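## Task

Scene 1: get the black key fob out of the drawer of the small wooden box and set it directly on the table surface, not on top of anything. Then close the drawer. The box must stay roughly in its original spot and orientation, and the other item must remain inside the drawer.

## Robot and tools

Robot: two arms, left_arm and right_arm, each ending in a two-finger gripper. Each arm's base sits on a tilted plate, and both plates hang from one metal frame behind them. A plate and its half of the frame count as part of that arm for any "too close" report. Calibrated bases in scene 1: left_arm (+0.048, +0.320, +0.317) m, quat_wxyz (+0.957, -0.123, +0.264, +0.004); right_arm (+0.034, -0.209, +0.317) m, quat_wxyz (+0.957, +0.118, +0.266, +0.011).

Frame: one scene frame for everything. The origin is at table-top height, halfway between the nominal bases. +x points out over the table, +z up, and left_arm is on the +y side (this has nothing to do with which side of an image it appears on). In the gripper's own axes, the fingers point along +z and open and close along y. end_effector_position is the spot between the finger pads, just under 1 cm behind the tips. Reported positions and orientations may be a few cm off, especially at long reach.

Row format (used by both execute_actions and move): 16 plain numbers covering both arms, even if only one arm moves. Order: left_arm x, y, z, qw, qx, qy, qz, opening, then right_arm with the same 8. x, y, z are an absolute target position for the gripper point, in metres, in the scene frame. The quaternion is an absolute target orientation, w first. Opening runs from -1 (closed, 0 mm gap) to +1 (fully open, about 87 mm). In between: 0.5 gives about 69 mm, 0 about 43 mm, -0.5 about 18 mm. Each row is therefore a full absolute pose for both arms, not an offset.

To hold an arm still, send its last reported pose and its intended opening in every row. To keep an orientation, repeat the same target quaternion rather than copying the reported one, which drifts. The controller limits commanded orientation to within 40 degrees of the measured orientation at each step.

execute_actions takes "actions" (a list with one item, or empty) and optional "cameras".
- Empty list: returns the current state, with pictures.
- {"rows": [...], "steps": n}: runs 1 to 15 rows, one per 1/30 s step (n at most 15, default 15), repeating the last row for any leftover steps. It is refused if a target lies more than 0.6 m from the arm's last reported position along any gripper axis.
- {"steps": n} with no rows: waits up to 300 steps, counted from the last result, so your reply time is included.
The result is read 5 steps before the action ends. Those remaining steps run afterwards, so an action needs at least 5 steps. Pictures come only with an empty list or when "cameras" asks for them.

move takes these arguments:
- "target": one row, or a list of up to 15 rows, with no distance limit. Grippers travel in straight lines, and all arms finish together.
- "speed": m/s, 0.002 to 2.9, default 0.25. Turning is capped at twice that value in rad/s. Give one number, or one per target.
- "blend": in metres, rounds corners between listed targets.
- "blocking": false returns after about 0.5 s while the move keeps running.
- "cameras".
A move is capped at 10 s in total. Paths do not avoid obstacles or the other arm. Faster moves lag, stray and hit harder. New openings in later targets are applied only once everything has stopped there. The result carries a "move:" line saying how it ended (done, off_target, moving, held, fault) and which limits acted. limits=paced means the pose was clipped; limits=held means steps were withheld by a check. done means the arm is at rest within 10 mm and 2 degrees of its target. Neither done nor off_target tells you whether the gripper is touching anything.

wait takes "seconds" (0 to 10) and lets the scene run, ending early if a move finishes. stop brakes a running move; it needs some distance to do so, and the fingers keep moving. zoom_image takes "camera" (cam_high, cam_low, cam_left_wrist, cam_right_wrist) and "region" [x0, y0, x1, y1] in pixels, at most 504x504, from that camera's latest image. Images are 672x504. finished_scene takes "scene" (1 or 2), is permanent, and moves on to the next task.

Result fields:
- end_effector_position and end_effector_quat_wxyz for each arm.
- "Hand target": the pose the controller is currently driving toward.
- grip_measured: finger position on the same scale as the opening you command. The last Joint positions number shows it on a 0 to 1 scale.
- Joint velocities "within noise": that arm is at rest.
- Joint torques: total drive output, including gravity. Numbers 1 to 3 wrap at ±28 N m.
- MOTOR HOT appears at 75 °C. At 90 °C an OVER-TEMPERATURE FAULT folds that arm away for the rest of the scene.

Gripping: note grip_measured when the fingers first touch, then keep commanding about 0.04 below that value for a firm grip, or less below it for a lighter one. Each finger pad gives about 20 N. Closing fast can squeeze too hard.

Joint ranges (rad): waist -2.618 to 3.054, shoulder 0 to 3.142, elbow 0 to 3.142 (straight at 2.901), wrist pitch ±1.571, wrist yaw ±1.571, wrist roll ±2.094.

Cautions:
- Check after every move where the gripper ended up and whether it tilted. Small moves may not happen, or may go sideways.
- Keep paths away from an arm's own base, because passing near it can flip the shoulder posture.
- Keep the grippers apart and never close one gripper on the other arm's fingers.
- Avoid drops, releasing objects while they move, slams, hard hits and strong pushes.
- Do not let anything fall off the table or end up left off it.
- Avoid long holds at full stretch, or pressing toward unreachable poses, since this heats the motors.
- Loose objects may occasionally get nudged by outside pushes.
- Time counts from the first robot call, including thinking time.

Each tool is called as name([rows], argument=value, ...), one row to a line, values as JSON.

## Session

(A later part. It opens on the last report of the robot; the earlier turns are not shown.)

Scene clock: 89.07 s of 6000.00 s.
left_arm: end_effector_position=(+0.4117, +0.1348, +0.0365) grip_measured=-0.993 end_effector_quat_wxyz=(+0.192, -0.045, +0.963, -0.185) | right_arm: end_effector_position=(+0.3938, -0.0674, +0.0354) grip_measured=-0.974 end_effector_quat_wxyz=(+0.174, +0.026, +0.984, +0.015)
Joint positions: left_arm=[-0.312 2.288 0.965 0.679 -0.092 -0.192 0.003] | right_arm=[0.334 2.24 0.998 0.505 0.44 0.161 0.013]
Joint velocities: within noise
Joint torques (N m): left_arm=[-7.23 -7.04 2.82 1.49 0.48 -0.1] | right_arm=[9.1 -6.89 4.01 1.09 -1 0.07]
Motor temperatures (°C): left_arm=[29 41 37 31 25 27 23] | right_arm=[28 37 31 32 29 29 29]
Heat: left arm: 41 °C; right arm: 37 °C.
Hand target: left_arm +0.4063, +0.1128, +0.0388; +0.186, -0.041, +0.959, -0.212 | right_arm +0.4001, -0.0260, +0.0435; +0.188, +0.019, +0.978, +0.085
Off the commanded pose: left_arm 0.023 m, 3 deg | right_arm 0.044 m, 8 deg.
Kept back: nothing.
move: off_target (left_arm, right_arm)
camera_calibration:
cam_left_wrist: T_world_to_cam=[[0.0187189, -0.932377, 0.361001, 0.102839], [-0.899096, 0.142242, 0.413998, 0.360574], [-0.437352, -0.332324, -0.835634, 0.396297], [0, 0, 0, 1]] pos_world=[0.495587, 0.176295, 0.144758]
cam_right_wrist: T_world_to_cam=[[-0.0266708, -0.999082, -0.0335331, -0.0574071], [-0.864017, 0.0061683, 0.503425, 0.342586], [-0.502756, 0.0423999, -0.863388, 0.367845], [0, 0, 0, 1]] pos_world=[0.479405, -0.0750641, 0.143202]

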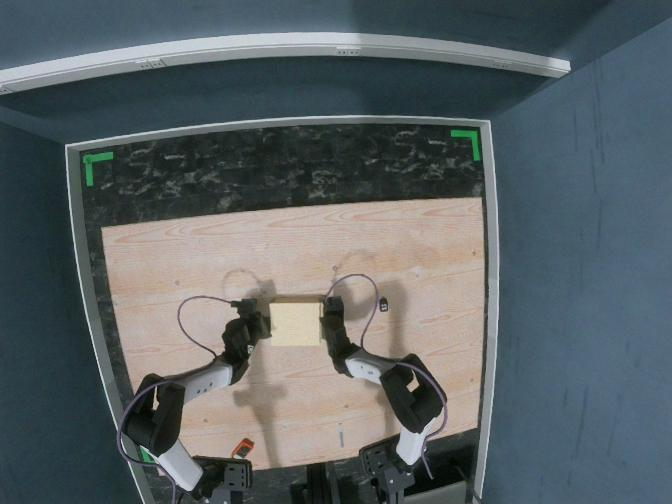

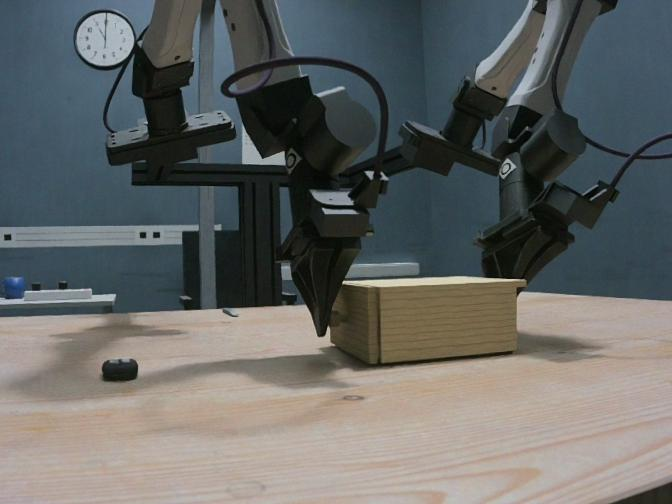

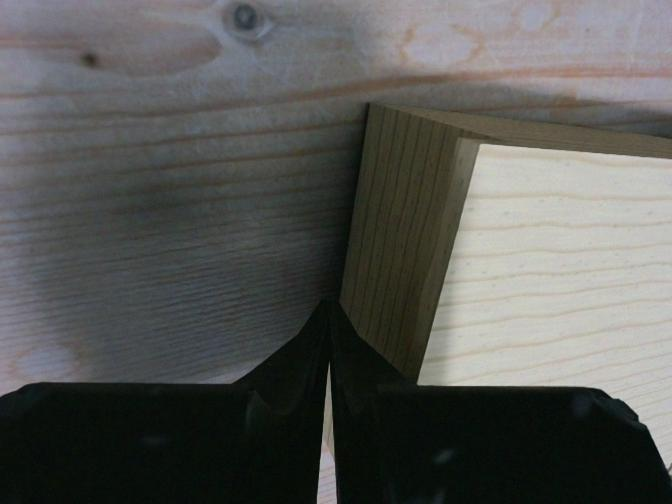

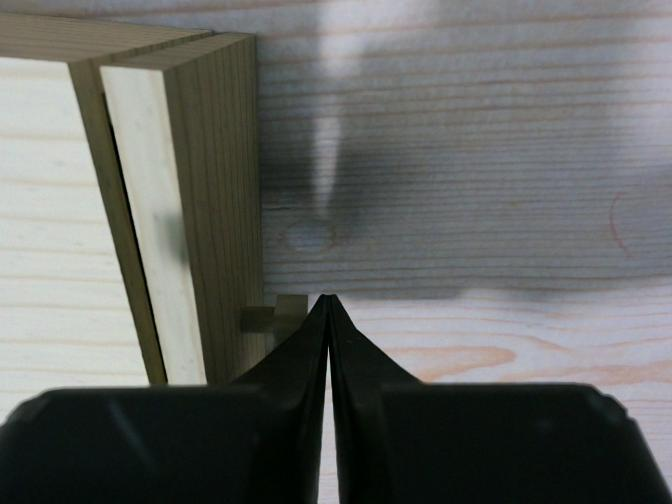

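move([
  [0.407, 0.112, 0.038, 0.1863, -0.0413, 0.9583, -0.2124, -1, 0.385, -0.125, 0.045, 0.1892, 0.0199, 0.9779, 0.0863, -1],
  [0.407, 0.112, 0.038, 0.1863, -0.0413, 0.9583, -0.2124, -1, 0.37, -0.150, 0.13, 0.1908, 0, 0.9816, 0, -1],
], speed=[0.15, 0.25], blend=[0.01, 0])

zoom_image(camera="cam_low", region=[290, 260, 530, 380])

zoom_image(camera="cam_high", region=[240, 270, 400, 370])

Scene clock: 91.77 s of 6000.00 s.
left_arm: end_effector_position=(+0.4118, +0.1348, +0.0365) grip_measured=-0.993 end_effector_quat_wxyz=(+0.192, -0.046, +0.963, -0.184) | right_arm: end_effector_position=(+0.3656, -0.1498, +0.1226) grip_measured=-0.974 end_effector_quat_wxyz=(+0.181, +0.001, +0.983, +0.002)
Joint positions: left_arm=[-0.312 2.288 0.965 0.679 -0.093 -0.193 0.003] | right_arm=[0.235 1.749 0.633 0.419 0.383 0.031 0.013]
Joint velocities: within noise
Joint torques (N m): left_arm=[-7.25 -7.02 2.78 1.48 0.49 -0.08] | right_arm=[4.07 -8.39 1.99 0.8 0.11 -0.17]
Motor temperatures (°C): left_arm=[29 41 37 31 25 27 23] | right_arm=[28 37 31 32 29 29 29]
Heat: left arm: 41 °C; right arm: 37 °C.
Hand target: left_arm +0.4063, +0.1129, +0.0388; +0.186, -0.041, +0.959, -0.212 | right_arm +0.3700, -0.1500, +0.1297; +0.191, +0.000, +0.982, +0.000
Off the commanded pose: left_arm 0.023 m, 3 deg | right_arm 0.009 m, 1 deg.
Kept back: nothing.
move: off_target (left_arm)
camera_calibration:
cam_left_wrist: T_world_to_cam=[[0.0191667, -0.932449, 0.360792, 0.102661], [-0.899122, 0.141749, 0.414109, 0.360659], [-0.437277, -0.332333, -0.835669, 0.396267], [0, 0, 0, 1]] pos_world=[0.495588, 0.176295, 0.144757]
cam_right_wrist: T_world_to_cam=[[0.0191571, -0.999816, 0.000640074, -0.158658], [-0.870387, -0.0163621, 0.492097, 0.275177], [-0.491996, -0.00998427, -0.87054, 0.421597], [0, 0, 0, 1]] pos_world=[0.449974, -0.149917, 0.231705]

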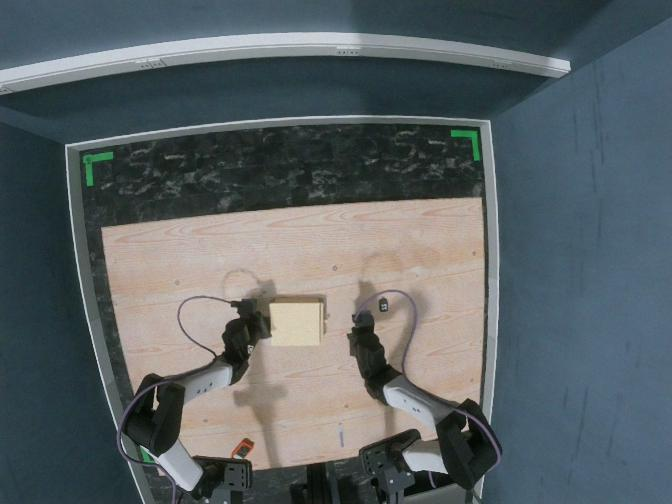

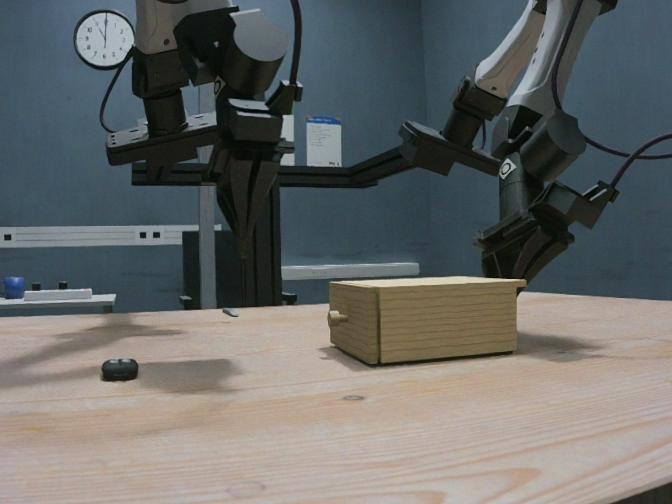

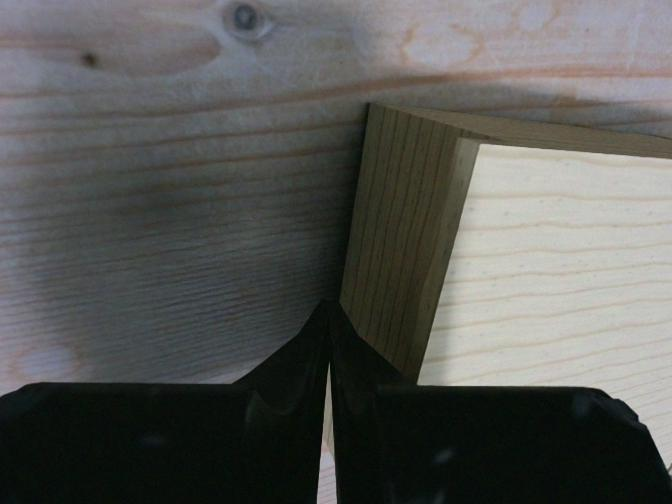

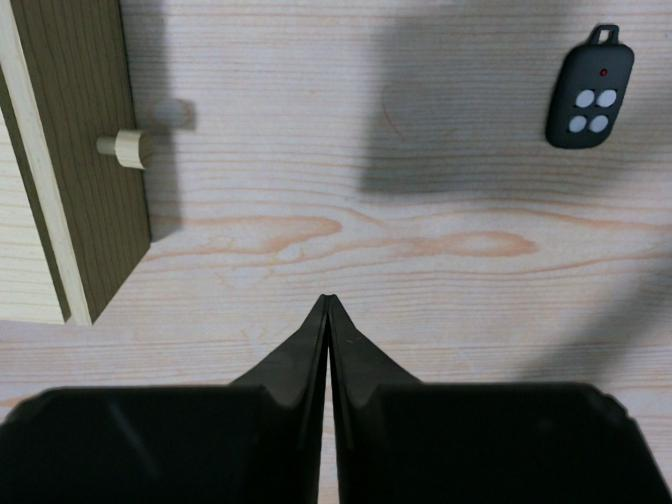

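Scaled by 2.100 from the camera's 672x504 image, which has a finer 960x720 frame.

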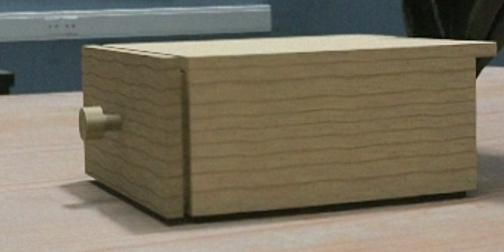

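Scaled by 3.150 from the camera's 672x504 image, which has a finer 960x720 frame.

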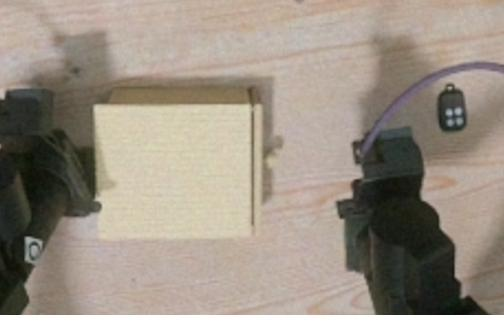

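zoom_image(camera="cam_right_wrist", region=[0, 0, 180, 340])

zoom_image(camera="cam_low", region=[320, 265, 400, 375])

zoom_image(camera="cam_high", region=[305, 290, 345, 350])

Scaled by 1.482 from the camera's 672x504 image, which has a finer 960x720 frame.

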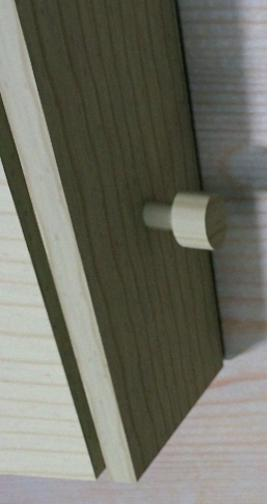

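Scaled by 4.582 from the camera's 672x504 image, which has a finer 960x720 frame.

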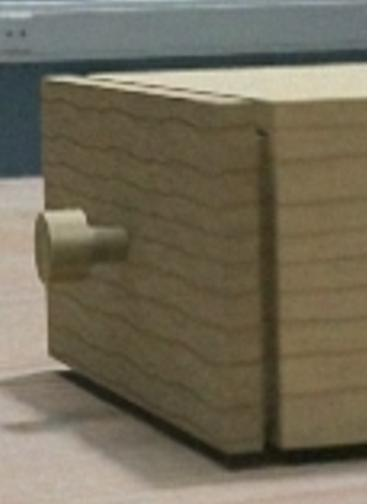

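Scaled by 8.400 from the camera's 672x504 image, which has a finer 960x720 frame.

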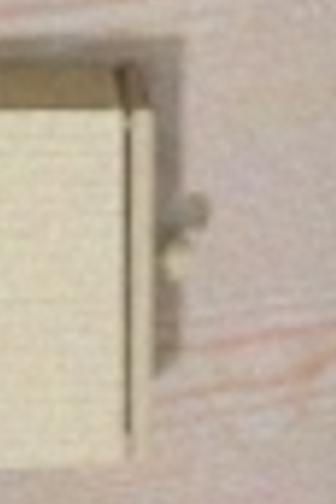

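move(target=[0.405, 0.083, 0.040, 0.1863, -0.0413, 0.9583, -0.2124, -1, 0.37, -0.150, 0.13, 0.1908, 0, 0.9816, 0, -1], speed=0.06)

zoom_image(camera="cam_high", region=[240, 270, 400, 370])

zoom_image(camera="cam_low", region=[260, 260, 530, 380])

Scene clock: 93.50 s of 6000.00 s.
left_arm: end_effector_position=(+0.4089, +0.0981, +0.0391) grip_measured=-0.993 end_effector_quat_wxyz=(+0.191, -0.042, +0.961, -0.196) | right_arm: end_effector_position=(+0.3653, -0.1501, +0.1225) grip_measured=-0.974 end_effector_quat_wxyz=(+0.180, +0.001, +0.984, +0.002)
Joint positions: left_arm=[-0.392 2.336 1.017 0.672 -0.132 -0.238 0.003] | right_arm=[0.235 1.749 0.633 0.418 0.384 0.031 0.013]
Joint velocities: within noise
Joint torques (N m): left_arm=[-6.91 -7.65 2.95 1.46 0.32 -0.03] | right_arm=[4.05 -8.42 1.98 0.79 0.12 -0.17]
Motor temperatures (°C): left_arm=[29 41 37 31 25 27 23] | right_arm=[28 37 31 32 29 29 29]
Heat: left arm: 41 °C; right arm: 37 °C.
Hand target: left_arm +0.4046, +0.0834, +0.0403; +0.186, -0.041, +0.958, -0.212 | right_arm +0.3700, -0.1500, +0.1297; +0.191, +0.000, +0.982, +0.000
Off the commanded pose: left_arm 0.016 m, 2 deg | right_arm 0.009 m, 1 deg.
Kept back: nothing.
move: off_target (left_arm)
camera_calibration:
cam_left_wrist: T_world_to_cam=[[0.00728036, -0.924345, 0.381488, 0.0707481], [-0.898261, 0.16159, 0.408675, 0.360139], [-0.439401, -0.345651, -0.829127, 0.386858], [0, 0, 0, 1]] pos_world=[0.49297, 0.140919, 0.146585]
cam_right_wrist: T_world_to_cam=[[0.019223, -0.999813, 0.00195366, -0.159092], [-0.869704, -0.0157575, 0.493322, 0.274595], [-0.493199, -0.0111822, -0.869845, 0.421524], [0, 0, 0, 1]] pos_world=[0.44977, -0.150021, 0.231508]

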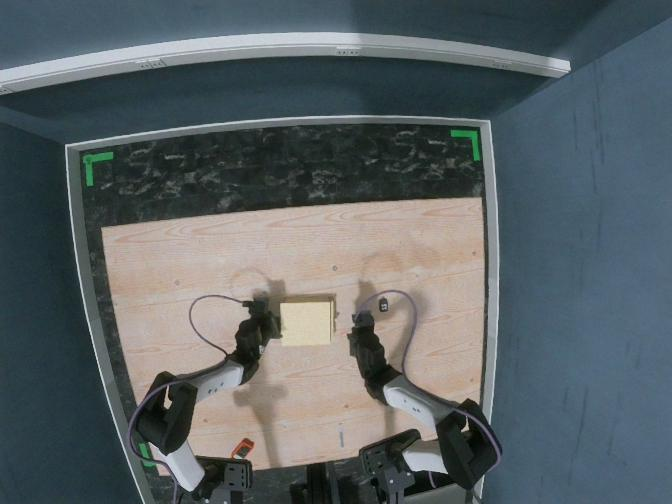

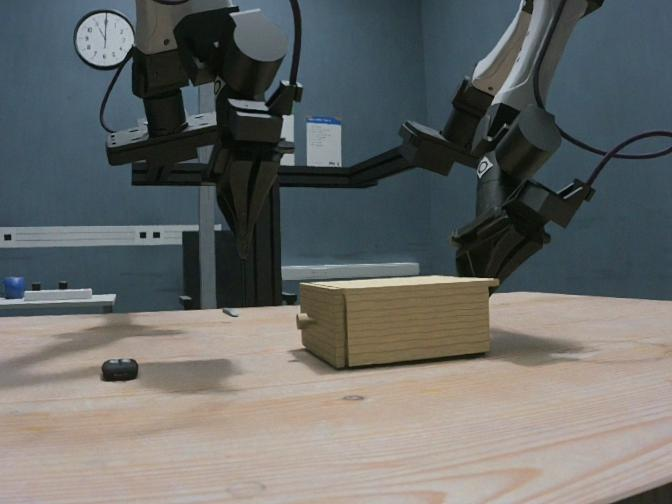

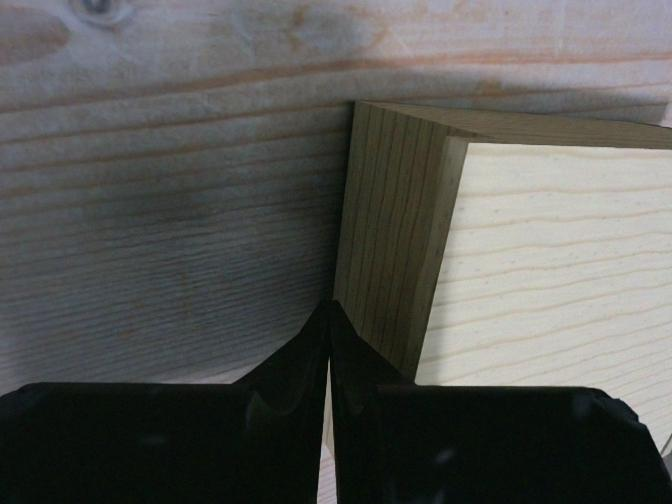

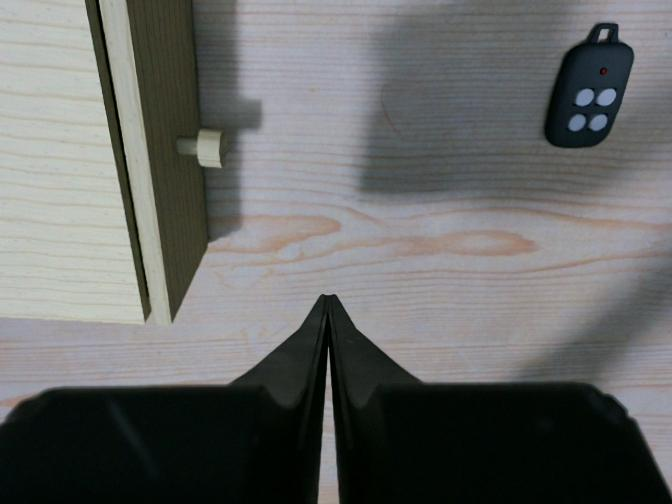

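Scaled by 3.150 from the camera's 672x504 image, which has a finer 960x720 frame.

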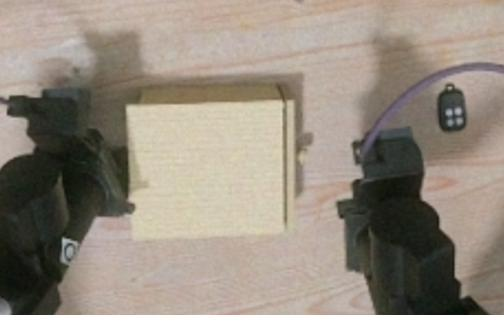

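Scaled by 1.867 from the camera's 672x504 image, which has a finer 960x720 frame.

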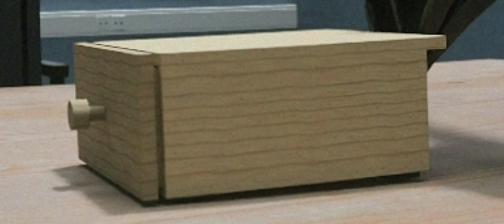

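zoom_image(camera="cam_low", region=[290, 265, 370, 375])

zoom_image(camera="cam_right_wrist", region=[60, 0, 260, 340])

Scaled by 4.582 from the camera's 672x504 image, which has a finer 960x720 frame.

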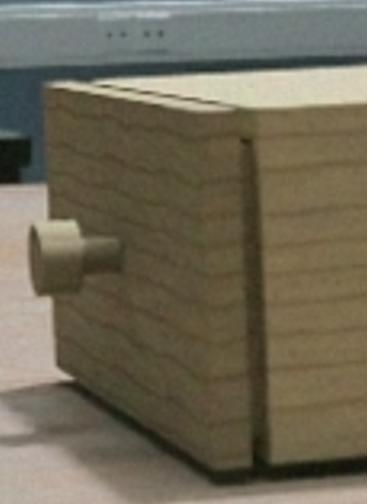

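Scaled by 1.482 from the camera's 672x504 image, which has a finer 960x720 frame.

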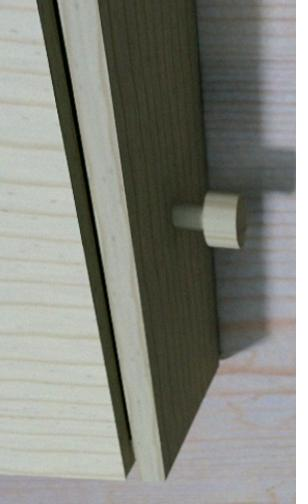

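move([
  [0.405, 0.083, 0.040, 0.1863, -0.0413, 0.9583, -0.2124, -1, 0.405, -0.128, 0.08, 0.1884, 0.0266, 0.9761, 0.1058, -1],
  [0.405, 0.083, 0.040, 0.1863, -0.0413, 0.9583, -0.2124, -1, 0.423, -0.110, 0.034, 0.1884, 0.0266, 0.9761, 0.1058, -1],
  [0.405, 0.083, 0.040, 0.1863, -0.0413, 0.9583, -0.2124, -1, 0.425, -0.058, 0.044, 0.1884, 0.0266, 0.9761, 0.1058, -1],
], speed=[0.25, 0.15, 0.08], blend=[0.015, 0, 0])

zoom_image(camera="cam_low", region=[280, 265, 390, 375])

zoom_image(camera="cam_high", region=[305, 290, 355, 350])

zoom_image(camera="cam_right_wrist", region=[60, 0, 340, 400])

Scene clock: 97.10 s of 6000.00 s.
left_arm: end_effector_position=(+0.4091, +0.0995, +0.0385) grip_measured=-0.993 end_effector_quat_wxyz=(+0.191, -0.044, +0.962, -0.192) | right_arm: end_effector_position=(+0.4186, -0.1051, +0.0396) grip_measured=-0.974 end_effector_quat_wxyz=(+0.178, +0.028, +0.983, +0.036)
Joint positions: left_arm=[-0.392 2.336 1.018 0.67 -0.141 -0.241 0.003] | right_arm=[0.215 2.167 1.003 0.469 0.31 0.084 0.013]
Joint velocities: within noise
Joint torques (N m): left_arm=[-6.87 -7.72 2.84 1.45 0.39 -0.03] | right_arm=[9.61 -6.72 4.37 1 -0.98 0.35]
Motor temperatures (°C): left_arm=[29 42 37 31 25 27 23] | right_arm=[28 37 31 32 28 29 28]
Heat: left arm: 42 °C; right arm: 37 °C.
Hand target: left_arm +0.4047, +0.0835, +0.0405; +0.186, -0.041, +0.958, -0.212 | right_arm +0.4226, -0.0601, +0.0473; +0.186, +0.026, +0.977, +0.105
Off the commanded pose: left_arm 0.017 m, 2 deg | right_arm 0.048 m, 8 deg.
Kept back: nothing.
move: off_target (left_arm, right_arm)
camera_calibration:
cam_left_wrist: T_world_to_cam=[[0.0132484, -0.927258, 0.374188, 0.070545], [-0.898648, 0.153058, 0.411103, 0.36126], [-0.438471, -0.341709, -0.831251, 0.38627], [0, 0, 0, 1]] pos_world=[0.493079, 0.142112, 0.146175]
cam_right_wrist: T_world_to_cam=[[-0.0223742, -0.996852, -0.0760593, -0.0940978], [-0.867779, -0.0184139, 0.49661, 0.36138], [-0.496447, 0.0771139, -0.864635, 0.386601], [0, 0, 0, 1]] pos_world=[0.503419, -0.11696, 0.147648]

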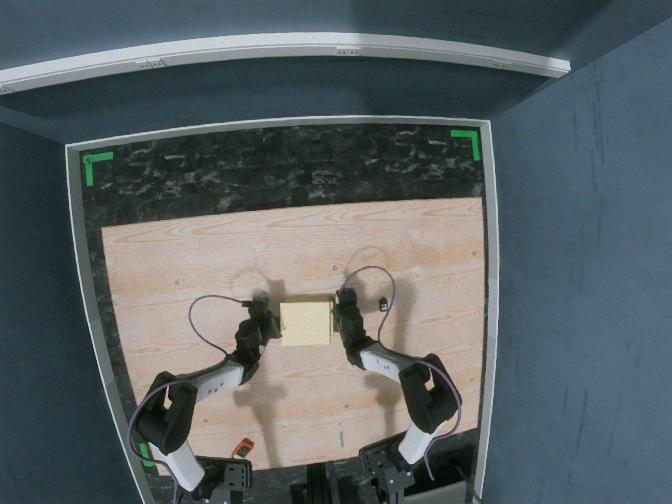

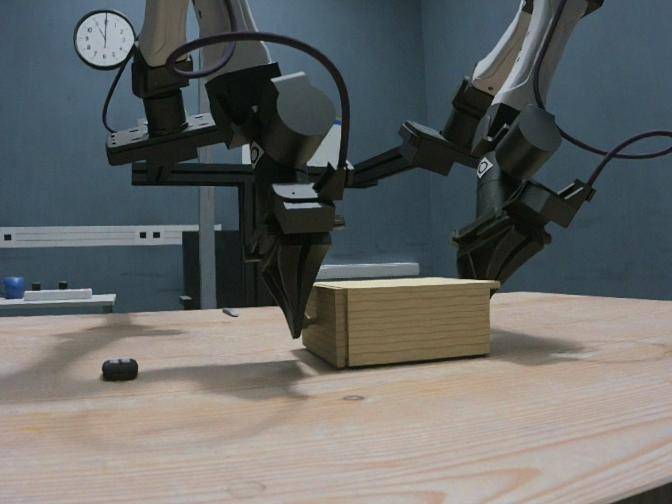

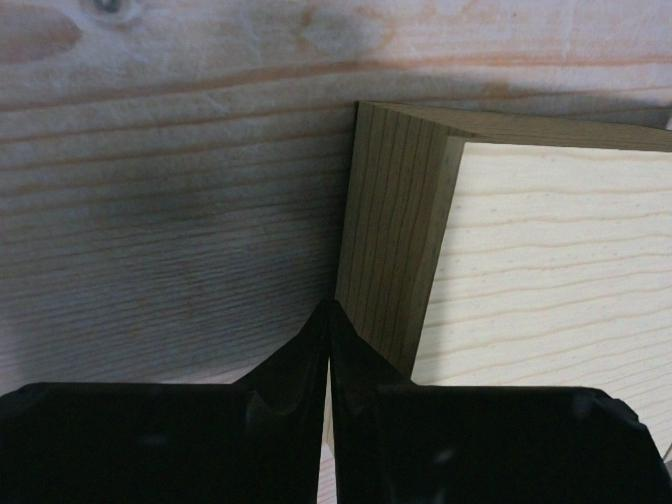

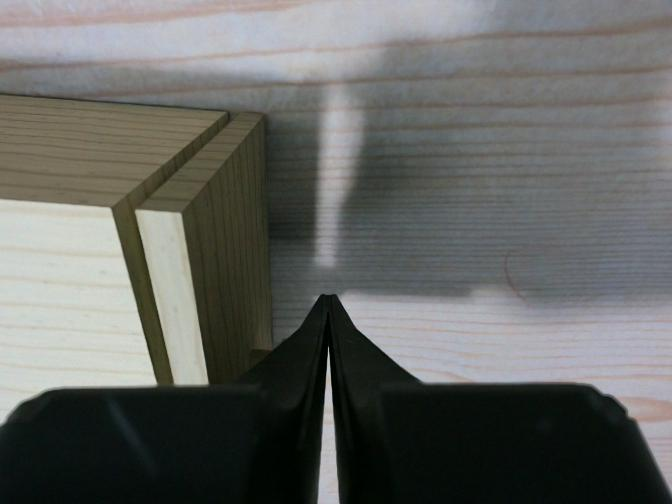

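Scaled by 4.582 from the camera's 672x504 image, which has a finer 960x720 frame.

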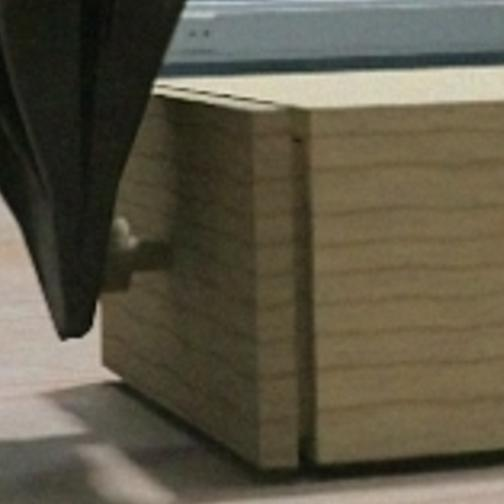

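Scaled by 8.400 from the camera's 672x504 image, which has a finer 960x720 frame.

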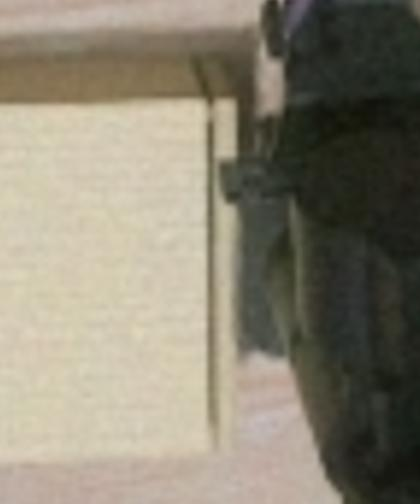

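Scaled by 1.260 from the camera's 672x504 image, which has a finer 960x720 frame.

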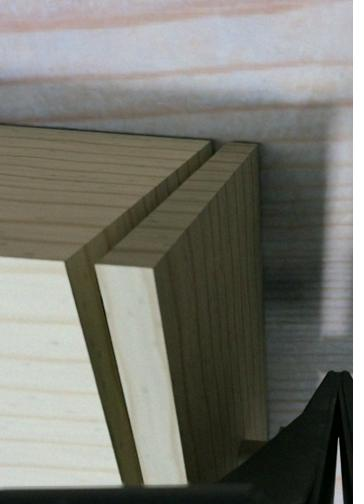

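move([
  [0.405, 0.083, 0.040, 0.1863, -0.0413, 0.9583, -0.2124, -1, 0.412, -0.060, 0.060, 0.1884, 0.0266, 0.9761, 0.1058, -1],
  [0.405, 0.083, 0.040, 0.1863, -0.0413, 0.9583, -0.2124, -1, 0.408, -0.058, 0.036, 0.1884, 0.0266, 0.9761, 0.1058, -1],
  [0.405, 0.083, 0.040, 0.1863, -0.0413, 0.9583, -0.2124, -1, 0.404, -0.057, 0.060, 0.1884, 0.0266, 0.9761, 0.1058, -1],
  [0.405, 0.083, 0.040, 0.1863, -0.0413, 0.9583, -0.2124, -1, 0.404, -0.056, 0.040, 0.1884, 0.0266, 0.9761, 0.1058, -1],
], speed=0.1)

zoom_image(camera="cam_low", region=[280, 265, 390, 375])

zoom_image(camera="cam_right_wrist", region=[60, 0, 340, 400])

Scene clock: 100.17 s of 6000.00 s.
left_arm: end_effector_position=(+0.4091, +0.0995, +0.0385) grip_measured=-0.993 end_effector_quat_wxyz=(+0.191, -0.044, +0.962, -0.192) | right_arm: end_effector_position=(+0.3947, -0.1004, +0.0382) grip_measured=-0.974 end_effector_quat_wxyz=(+0.170, +0.032, +0.984, +0.032)
Joint positions: left_arm=[-0.392 2.336 1.018 0.67 -0.141 -0.241 0.003] | right_arm=[0.239 2.172 0.931 0.524 0.338 0.112 0.013]
Joint velocities: within noise
Joint torques (N m): left_arm=[-6.93 -7.71 2.85 1.46 0.39 -0.03] | right_arm=[8.53 -5.9 3.64 1.25 -1.11 0.15]
Motor temperatures (°C): left_arm=[30 43 37 31 25 27 23] | right_arm=[29 37 31 32 29 29 28]
Heat: left arm: 43 °C; right arm: 37 °C.
Hand target: left_arm +0.4047, +0.0835, +0.0405; +0.186, -0.041, +0.958, -0.212 | right_arm +0.4016, -0.0581, +0.0439; +0.186, +0.025, +0.977, +0.104
Off the commanded pose: left_arm 0.017 m, 2 deg | right_arm 0.045 m, 9 deg.
Kept back: nothing.
move: off_target (left_arm, right_arm)
camera_calibration:
cam_left_wrist: T_world_to_cam=[[0.0132484, -0.927258, 0.374188, 0.070545], [-0.898648, 0.153058, 0.411103, 0.36126], [-0.438471, -0.341709, -0.831251, 0.38627], [0, 0, 0, 1]] pos_world=[0.493079, 0.142112, 0.146175]
cam_right_wrist: T_world_to_cam=[[-0.0324135, -0.997157, -0.0680307, -0.0864698], [-0.860278, -0.00681537, 0.509779, 0.339062], [-0.508793, 0.0750491, -0.857611, 0.377578], [0, 0, 0, 1]] pos_world=[0.480993, -0.11225, 0.145086]

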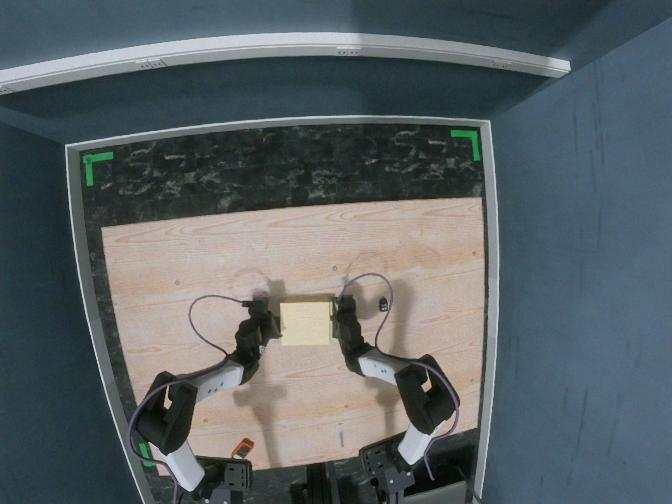

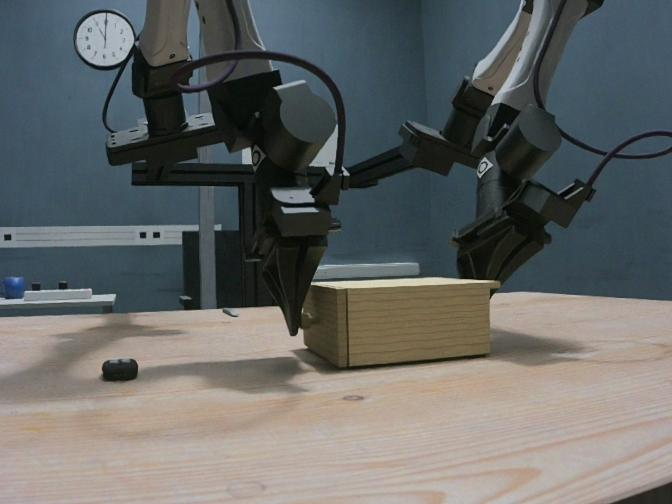

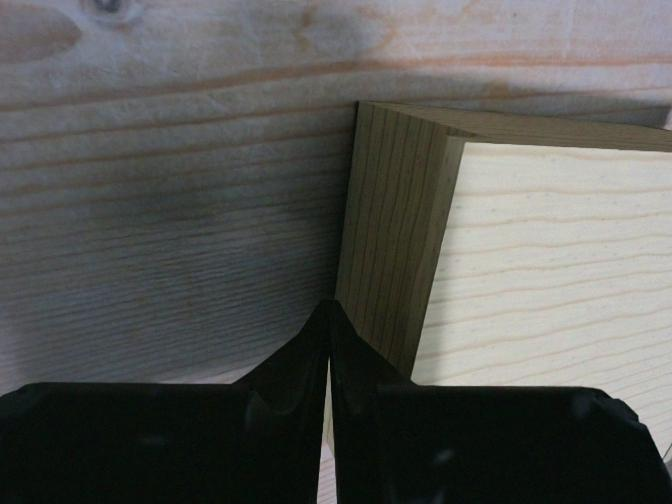

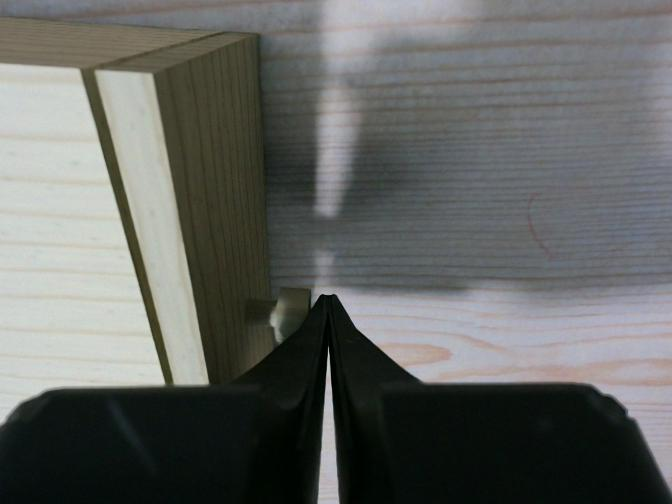

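Scaled by 4.582 from the camera's 672x504 image, which has a finer 960x720 frame.

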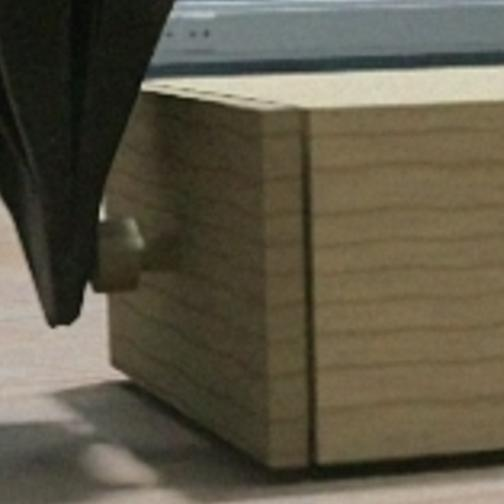

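Scaled by 1.260 from the camera's 672x504 image, which has a finer 960x720 frame.

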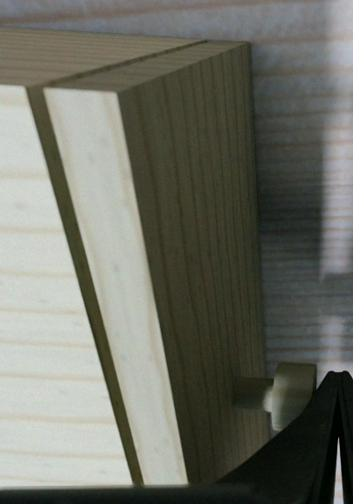

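move([
  [0.405, 0.083, 0.040, 0.1863, -0.0413, 0.9583, -0.2124, -1, 0.398, -0.058, 0.060, 0.1884, 0.0266, 0.9761, 0.1058, -1],
  [0.405, 0.083, 0.040, 0.1863, -0.0413, 0.9583, -0.2124, -1, 0.404, -0.057, 0.036, 0.1884, 0.0266, 0.9761, 0.1058, -1],
  [0.405, 0.083, 0.040, 0.1863, -0.0413, 0.9583, -0.2124, -1, 0.412, -0.056, 0.058, 0.1884, 0.0266, 0.9761, 0.1058, -1],
], speed=0.1)

zoom_image(camera="cam_low", region=[280, 265, 390, 375])

zoom_image(camera="cam_right_wrist", region=[60, 0, 340, 400])

zoom_image(camera="cam_high", region=[240, 270, 400, 370])

Scene clock: 101.53 s of 6000.00 s.
left_arm: end_effector_position=(+0.4091, +0.0995, +0.0385) grip_measured=-0.993 end_effector_quat_wxyz=(+0.191, -0.044, +0.962, -0.192) | right_arm: end_effector_position=(+0.3890, -0.0984, +0.0367) grip_measured=-0.974 end_effector_quat_wxyz=(+0.160, +0.030, +0.986, +0.031)
Joint positions: left_arm=[-0.392 2.336 1.018 0.67 -0.141 -0.241 0.003] | right_arm=[0.244 2.178 0.934 0.503 0.34 0.119 0.013]
Joint velocities: within noise
Joint torques (N m): left_arm=[-6.93 -7.75 2.89 1.45 0.4 -0.03] | right_arm=[9.14 -10.78 3.58 0.9 -1.05 0.18]
Motor temperatures (°C): left_arm=[30 44 37 31 25 27 23] | right_arm=[29 38 31 32 29 29 28]
Heat: left arm: 44 °C; right arm: 38 °C.
Hand target: left_arm +0.4047, +0.0835, +0.0405; +0.186, -0.041, +0.958, -0.212 | right_arm +0.4101, -0.0577, +0.0599; +0.187, +0.025, +0.976, +0.105
Off the commanded pose: left_arm 0.017 m, 2 deg | right_arm 0.053 m, 9 deg.
Kept back: nothing.
move: off_target (left_arm, right_arm)
camera_calibration:
cam_left_wrist: T_world_to_cam=[[0.0132484, -0.927258, 0.374188, 0.070545], [-0.898648, 0.153058, 0.411103, 0.36126], [-0.438471, -0.341709, -0.831251, 0.38627], [0, 0, 0, 1]] pos_world=[0.493079, 0.142112, 0.146175]
cam_right_wrist: T_world_to_cam=[[-0.0287675, -0.997366, -0.0665838, -0.0862018], [-0.849522, -0.0107088, 0.527444, 0.329814], [-0.526768, 0.0717376, -0.846977, 0.37953], [0, 0, 0, 1]] pos_world=[0.477629, -0.10967, 0.141755]

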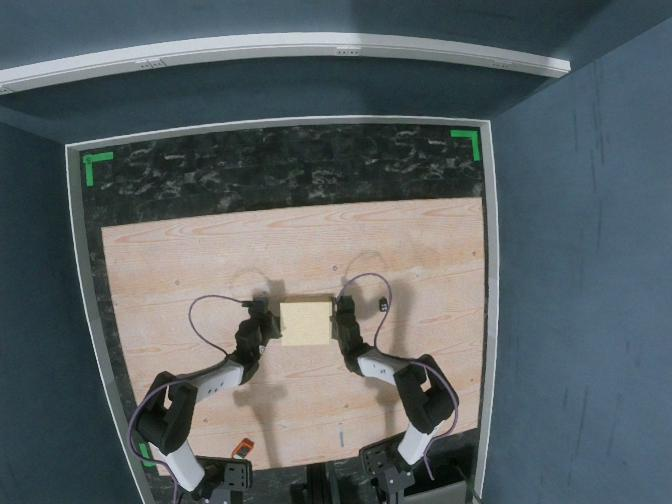

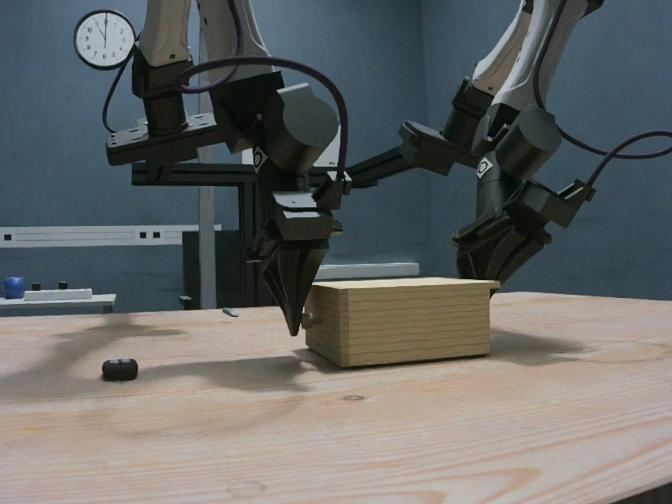

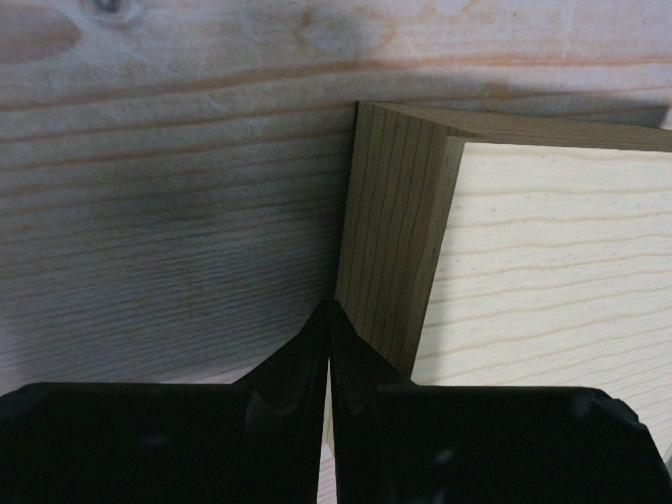

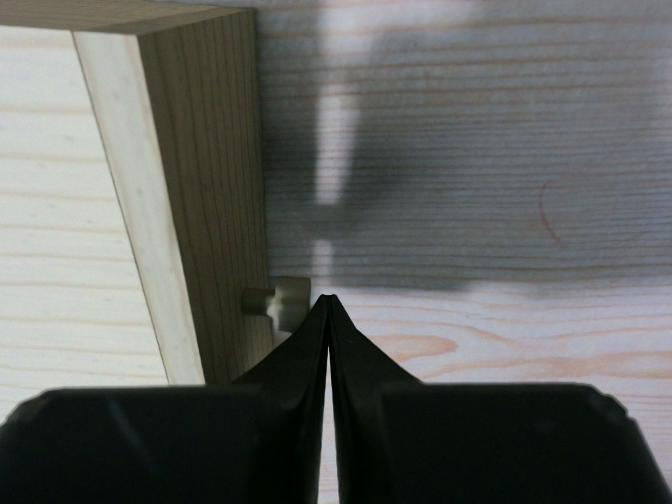

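Scaled by 4.582 from the camera's 672x504 image, which has a finer 960x720 frame.

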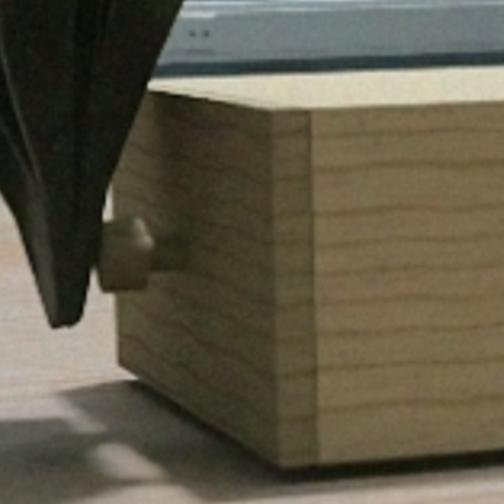

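Scaled by 1.260 from the camera's 672x504 image, which has a finer 960x720 frame.

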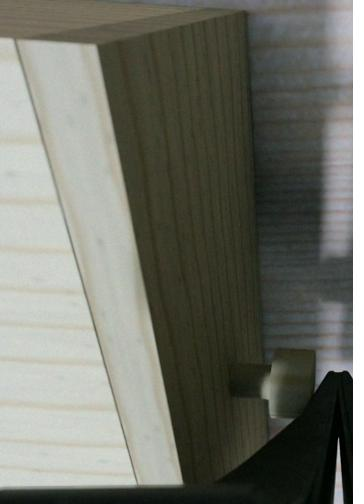

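Scaled by 3.150 from the camera's 672x504 image, which has a finer 960x720 frame.

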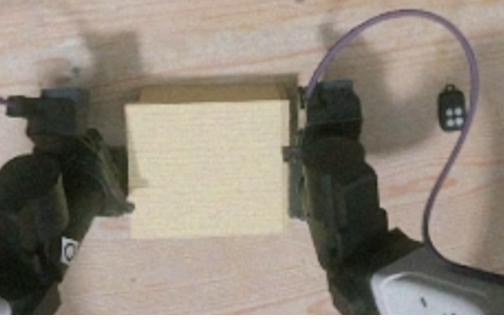

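move([
  [0.403, 0.130, 0.043, 0.1863, -0.0413, 0.9583, -0.2124, -1, 0.396, -0.064, 0.046, 0.1884, 0.0266, 0.9761, 0.1058, -1],
  [0.395, 0.150, 0.06, 0.1863, -0.0413, 0.9583, -0.2124, -1, 0.388, -0.135, 0.05, 0.1884, 0.0266, 0.9761, 0.1058, -1],
], speed=[0.1, 0.15])

zoom_image(camera="cam_low", region=[260, 260, 530, 380])

zoom_image(camera="cam_high", region=[265, 270, 415, 370])

Scene clock: 103.53 s of 6000.00 s.
left_arm: end_effector_position=(+0.3837, +0.1462, +0.0528) grip_measured=-0.993 end_effector_quat_wxyz=(+0.170, -0.040, +0.962, -0.208) | right_arm: end_effector_position=(+0.3711, -0.1319, +0.0391) grip_measured=-0.974 end_effector_quat_wxyz=(+0.162, +0.026, +0.981, +0.102)
Joint positions: left_arm=[-0.287 2.206 0.834 0.692 -0.02 -0.186 0.003] | right_arm=[0.088 2.108 0.791 0.61 0.082 0.026 0.013]
Joint velocities: within noise
Joint torques (N m): left_arm=[-3.03 -10.59 0.66 1.5 0.31 0.27] | right_arm=[2.78 -10.22 0.47 0.99 -0.21 -0.28]
Motor temperatures (°C): left_arm=[30 44 37 31 25 27 23] | right_arm=[29 38 30 32 29 29 28]
Heat: left arm: 44 °C; right arm: 38 °C.
Hand target: left_arm +0.3950, +0.1500, +0.0598; +0.186, -0.041, +0.958, -0.212 | right_arm +0.3878, -0.1349, +0.0498; +0.188, +0.027, +0.976, +0.105
Off the commanded pose: left_arm 0.014 m, 2 deg | right_arm 0.020 m, 3 deg.
Kept back: nothing.
move: off_target (left_arm, right_arm)
camera_calibration:
cam_left_wrist: T_world_to_cam=[[0.00795377, -0.915532, 0.402165, 0.107539], [-0.878851, 0.185457, 0.439576, 0.311588], [-0.47703, -0.35694, -0.803141, 0.418477], [0, 0, 0, 1]] pos_world=[0.47261, 0.19004, 0.155881]
cam_right_wrist: T_world_to_cam=[[0.00200438, -0.978959, -0.204047, -0.123685], [-0.852471, -0.108343, 0.511425, 0.301726], [-0.522771, 0.172919, -0.834751, 0.385898], [0, 0, 0, 1]] pos_world=[0.459197, -0.155122, 0.142581]

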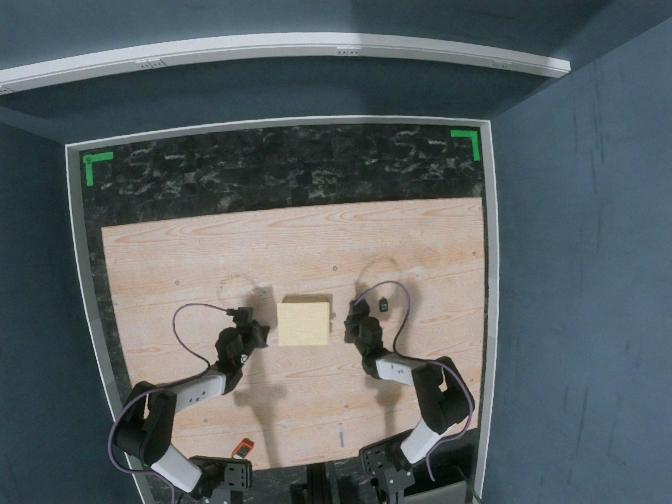

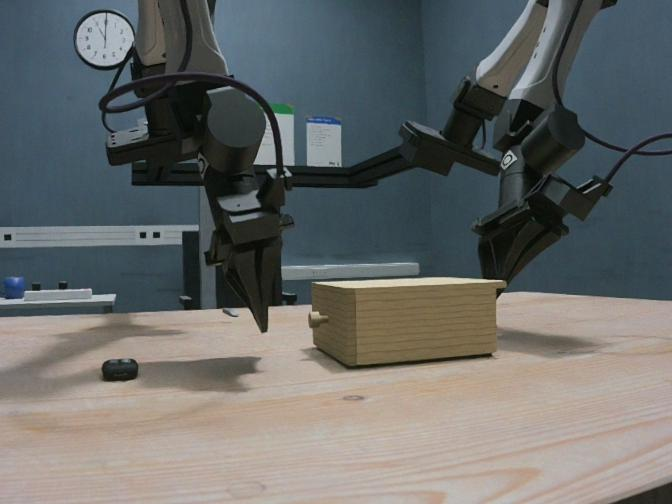

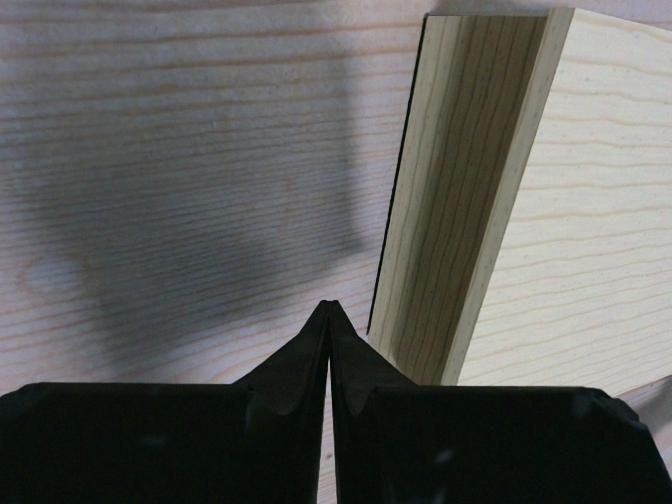

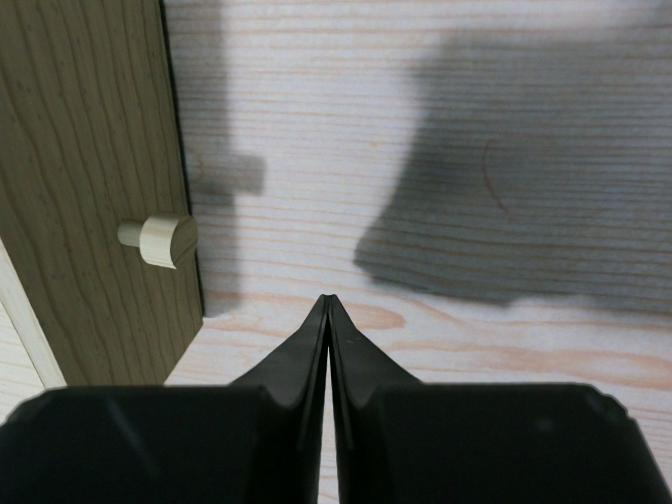

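Scaled by 1.867 from the camera's 672x504 image, which has a finer 960x720 frame.

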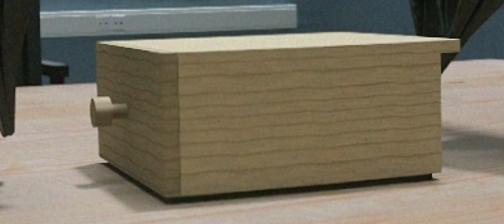

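Scaled by 3.360 from the camera's 672x504 image, which has a finer 960x720 frame.

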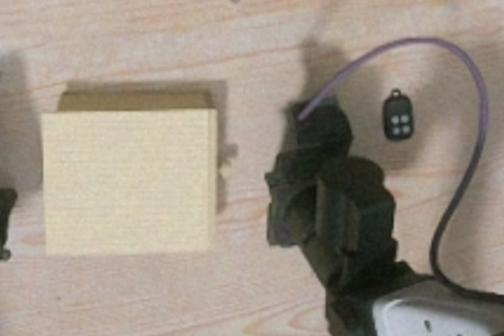

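finished_scene(scene=1)

The scene is finished: the task was done.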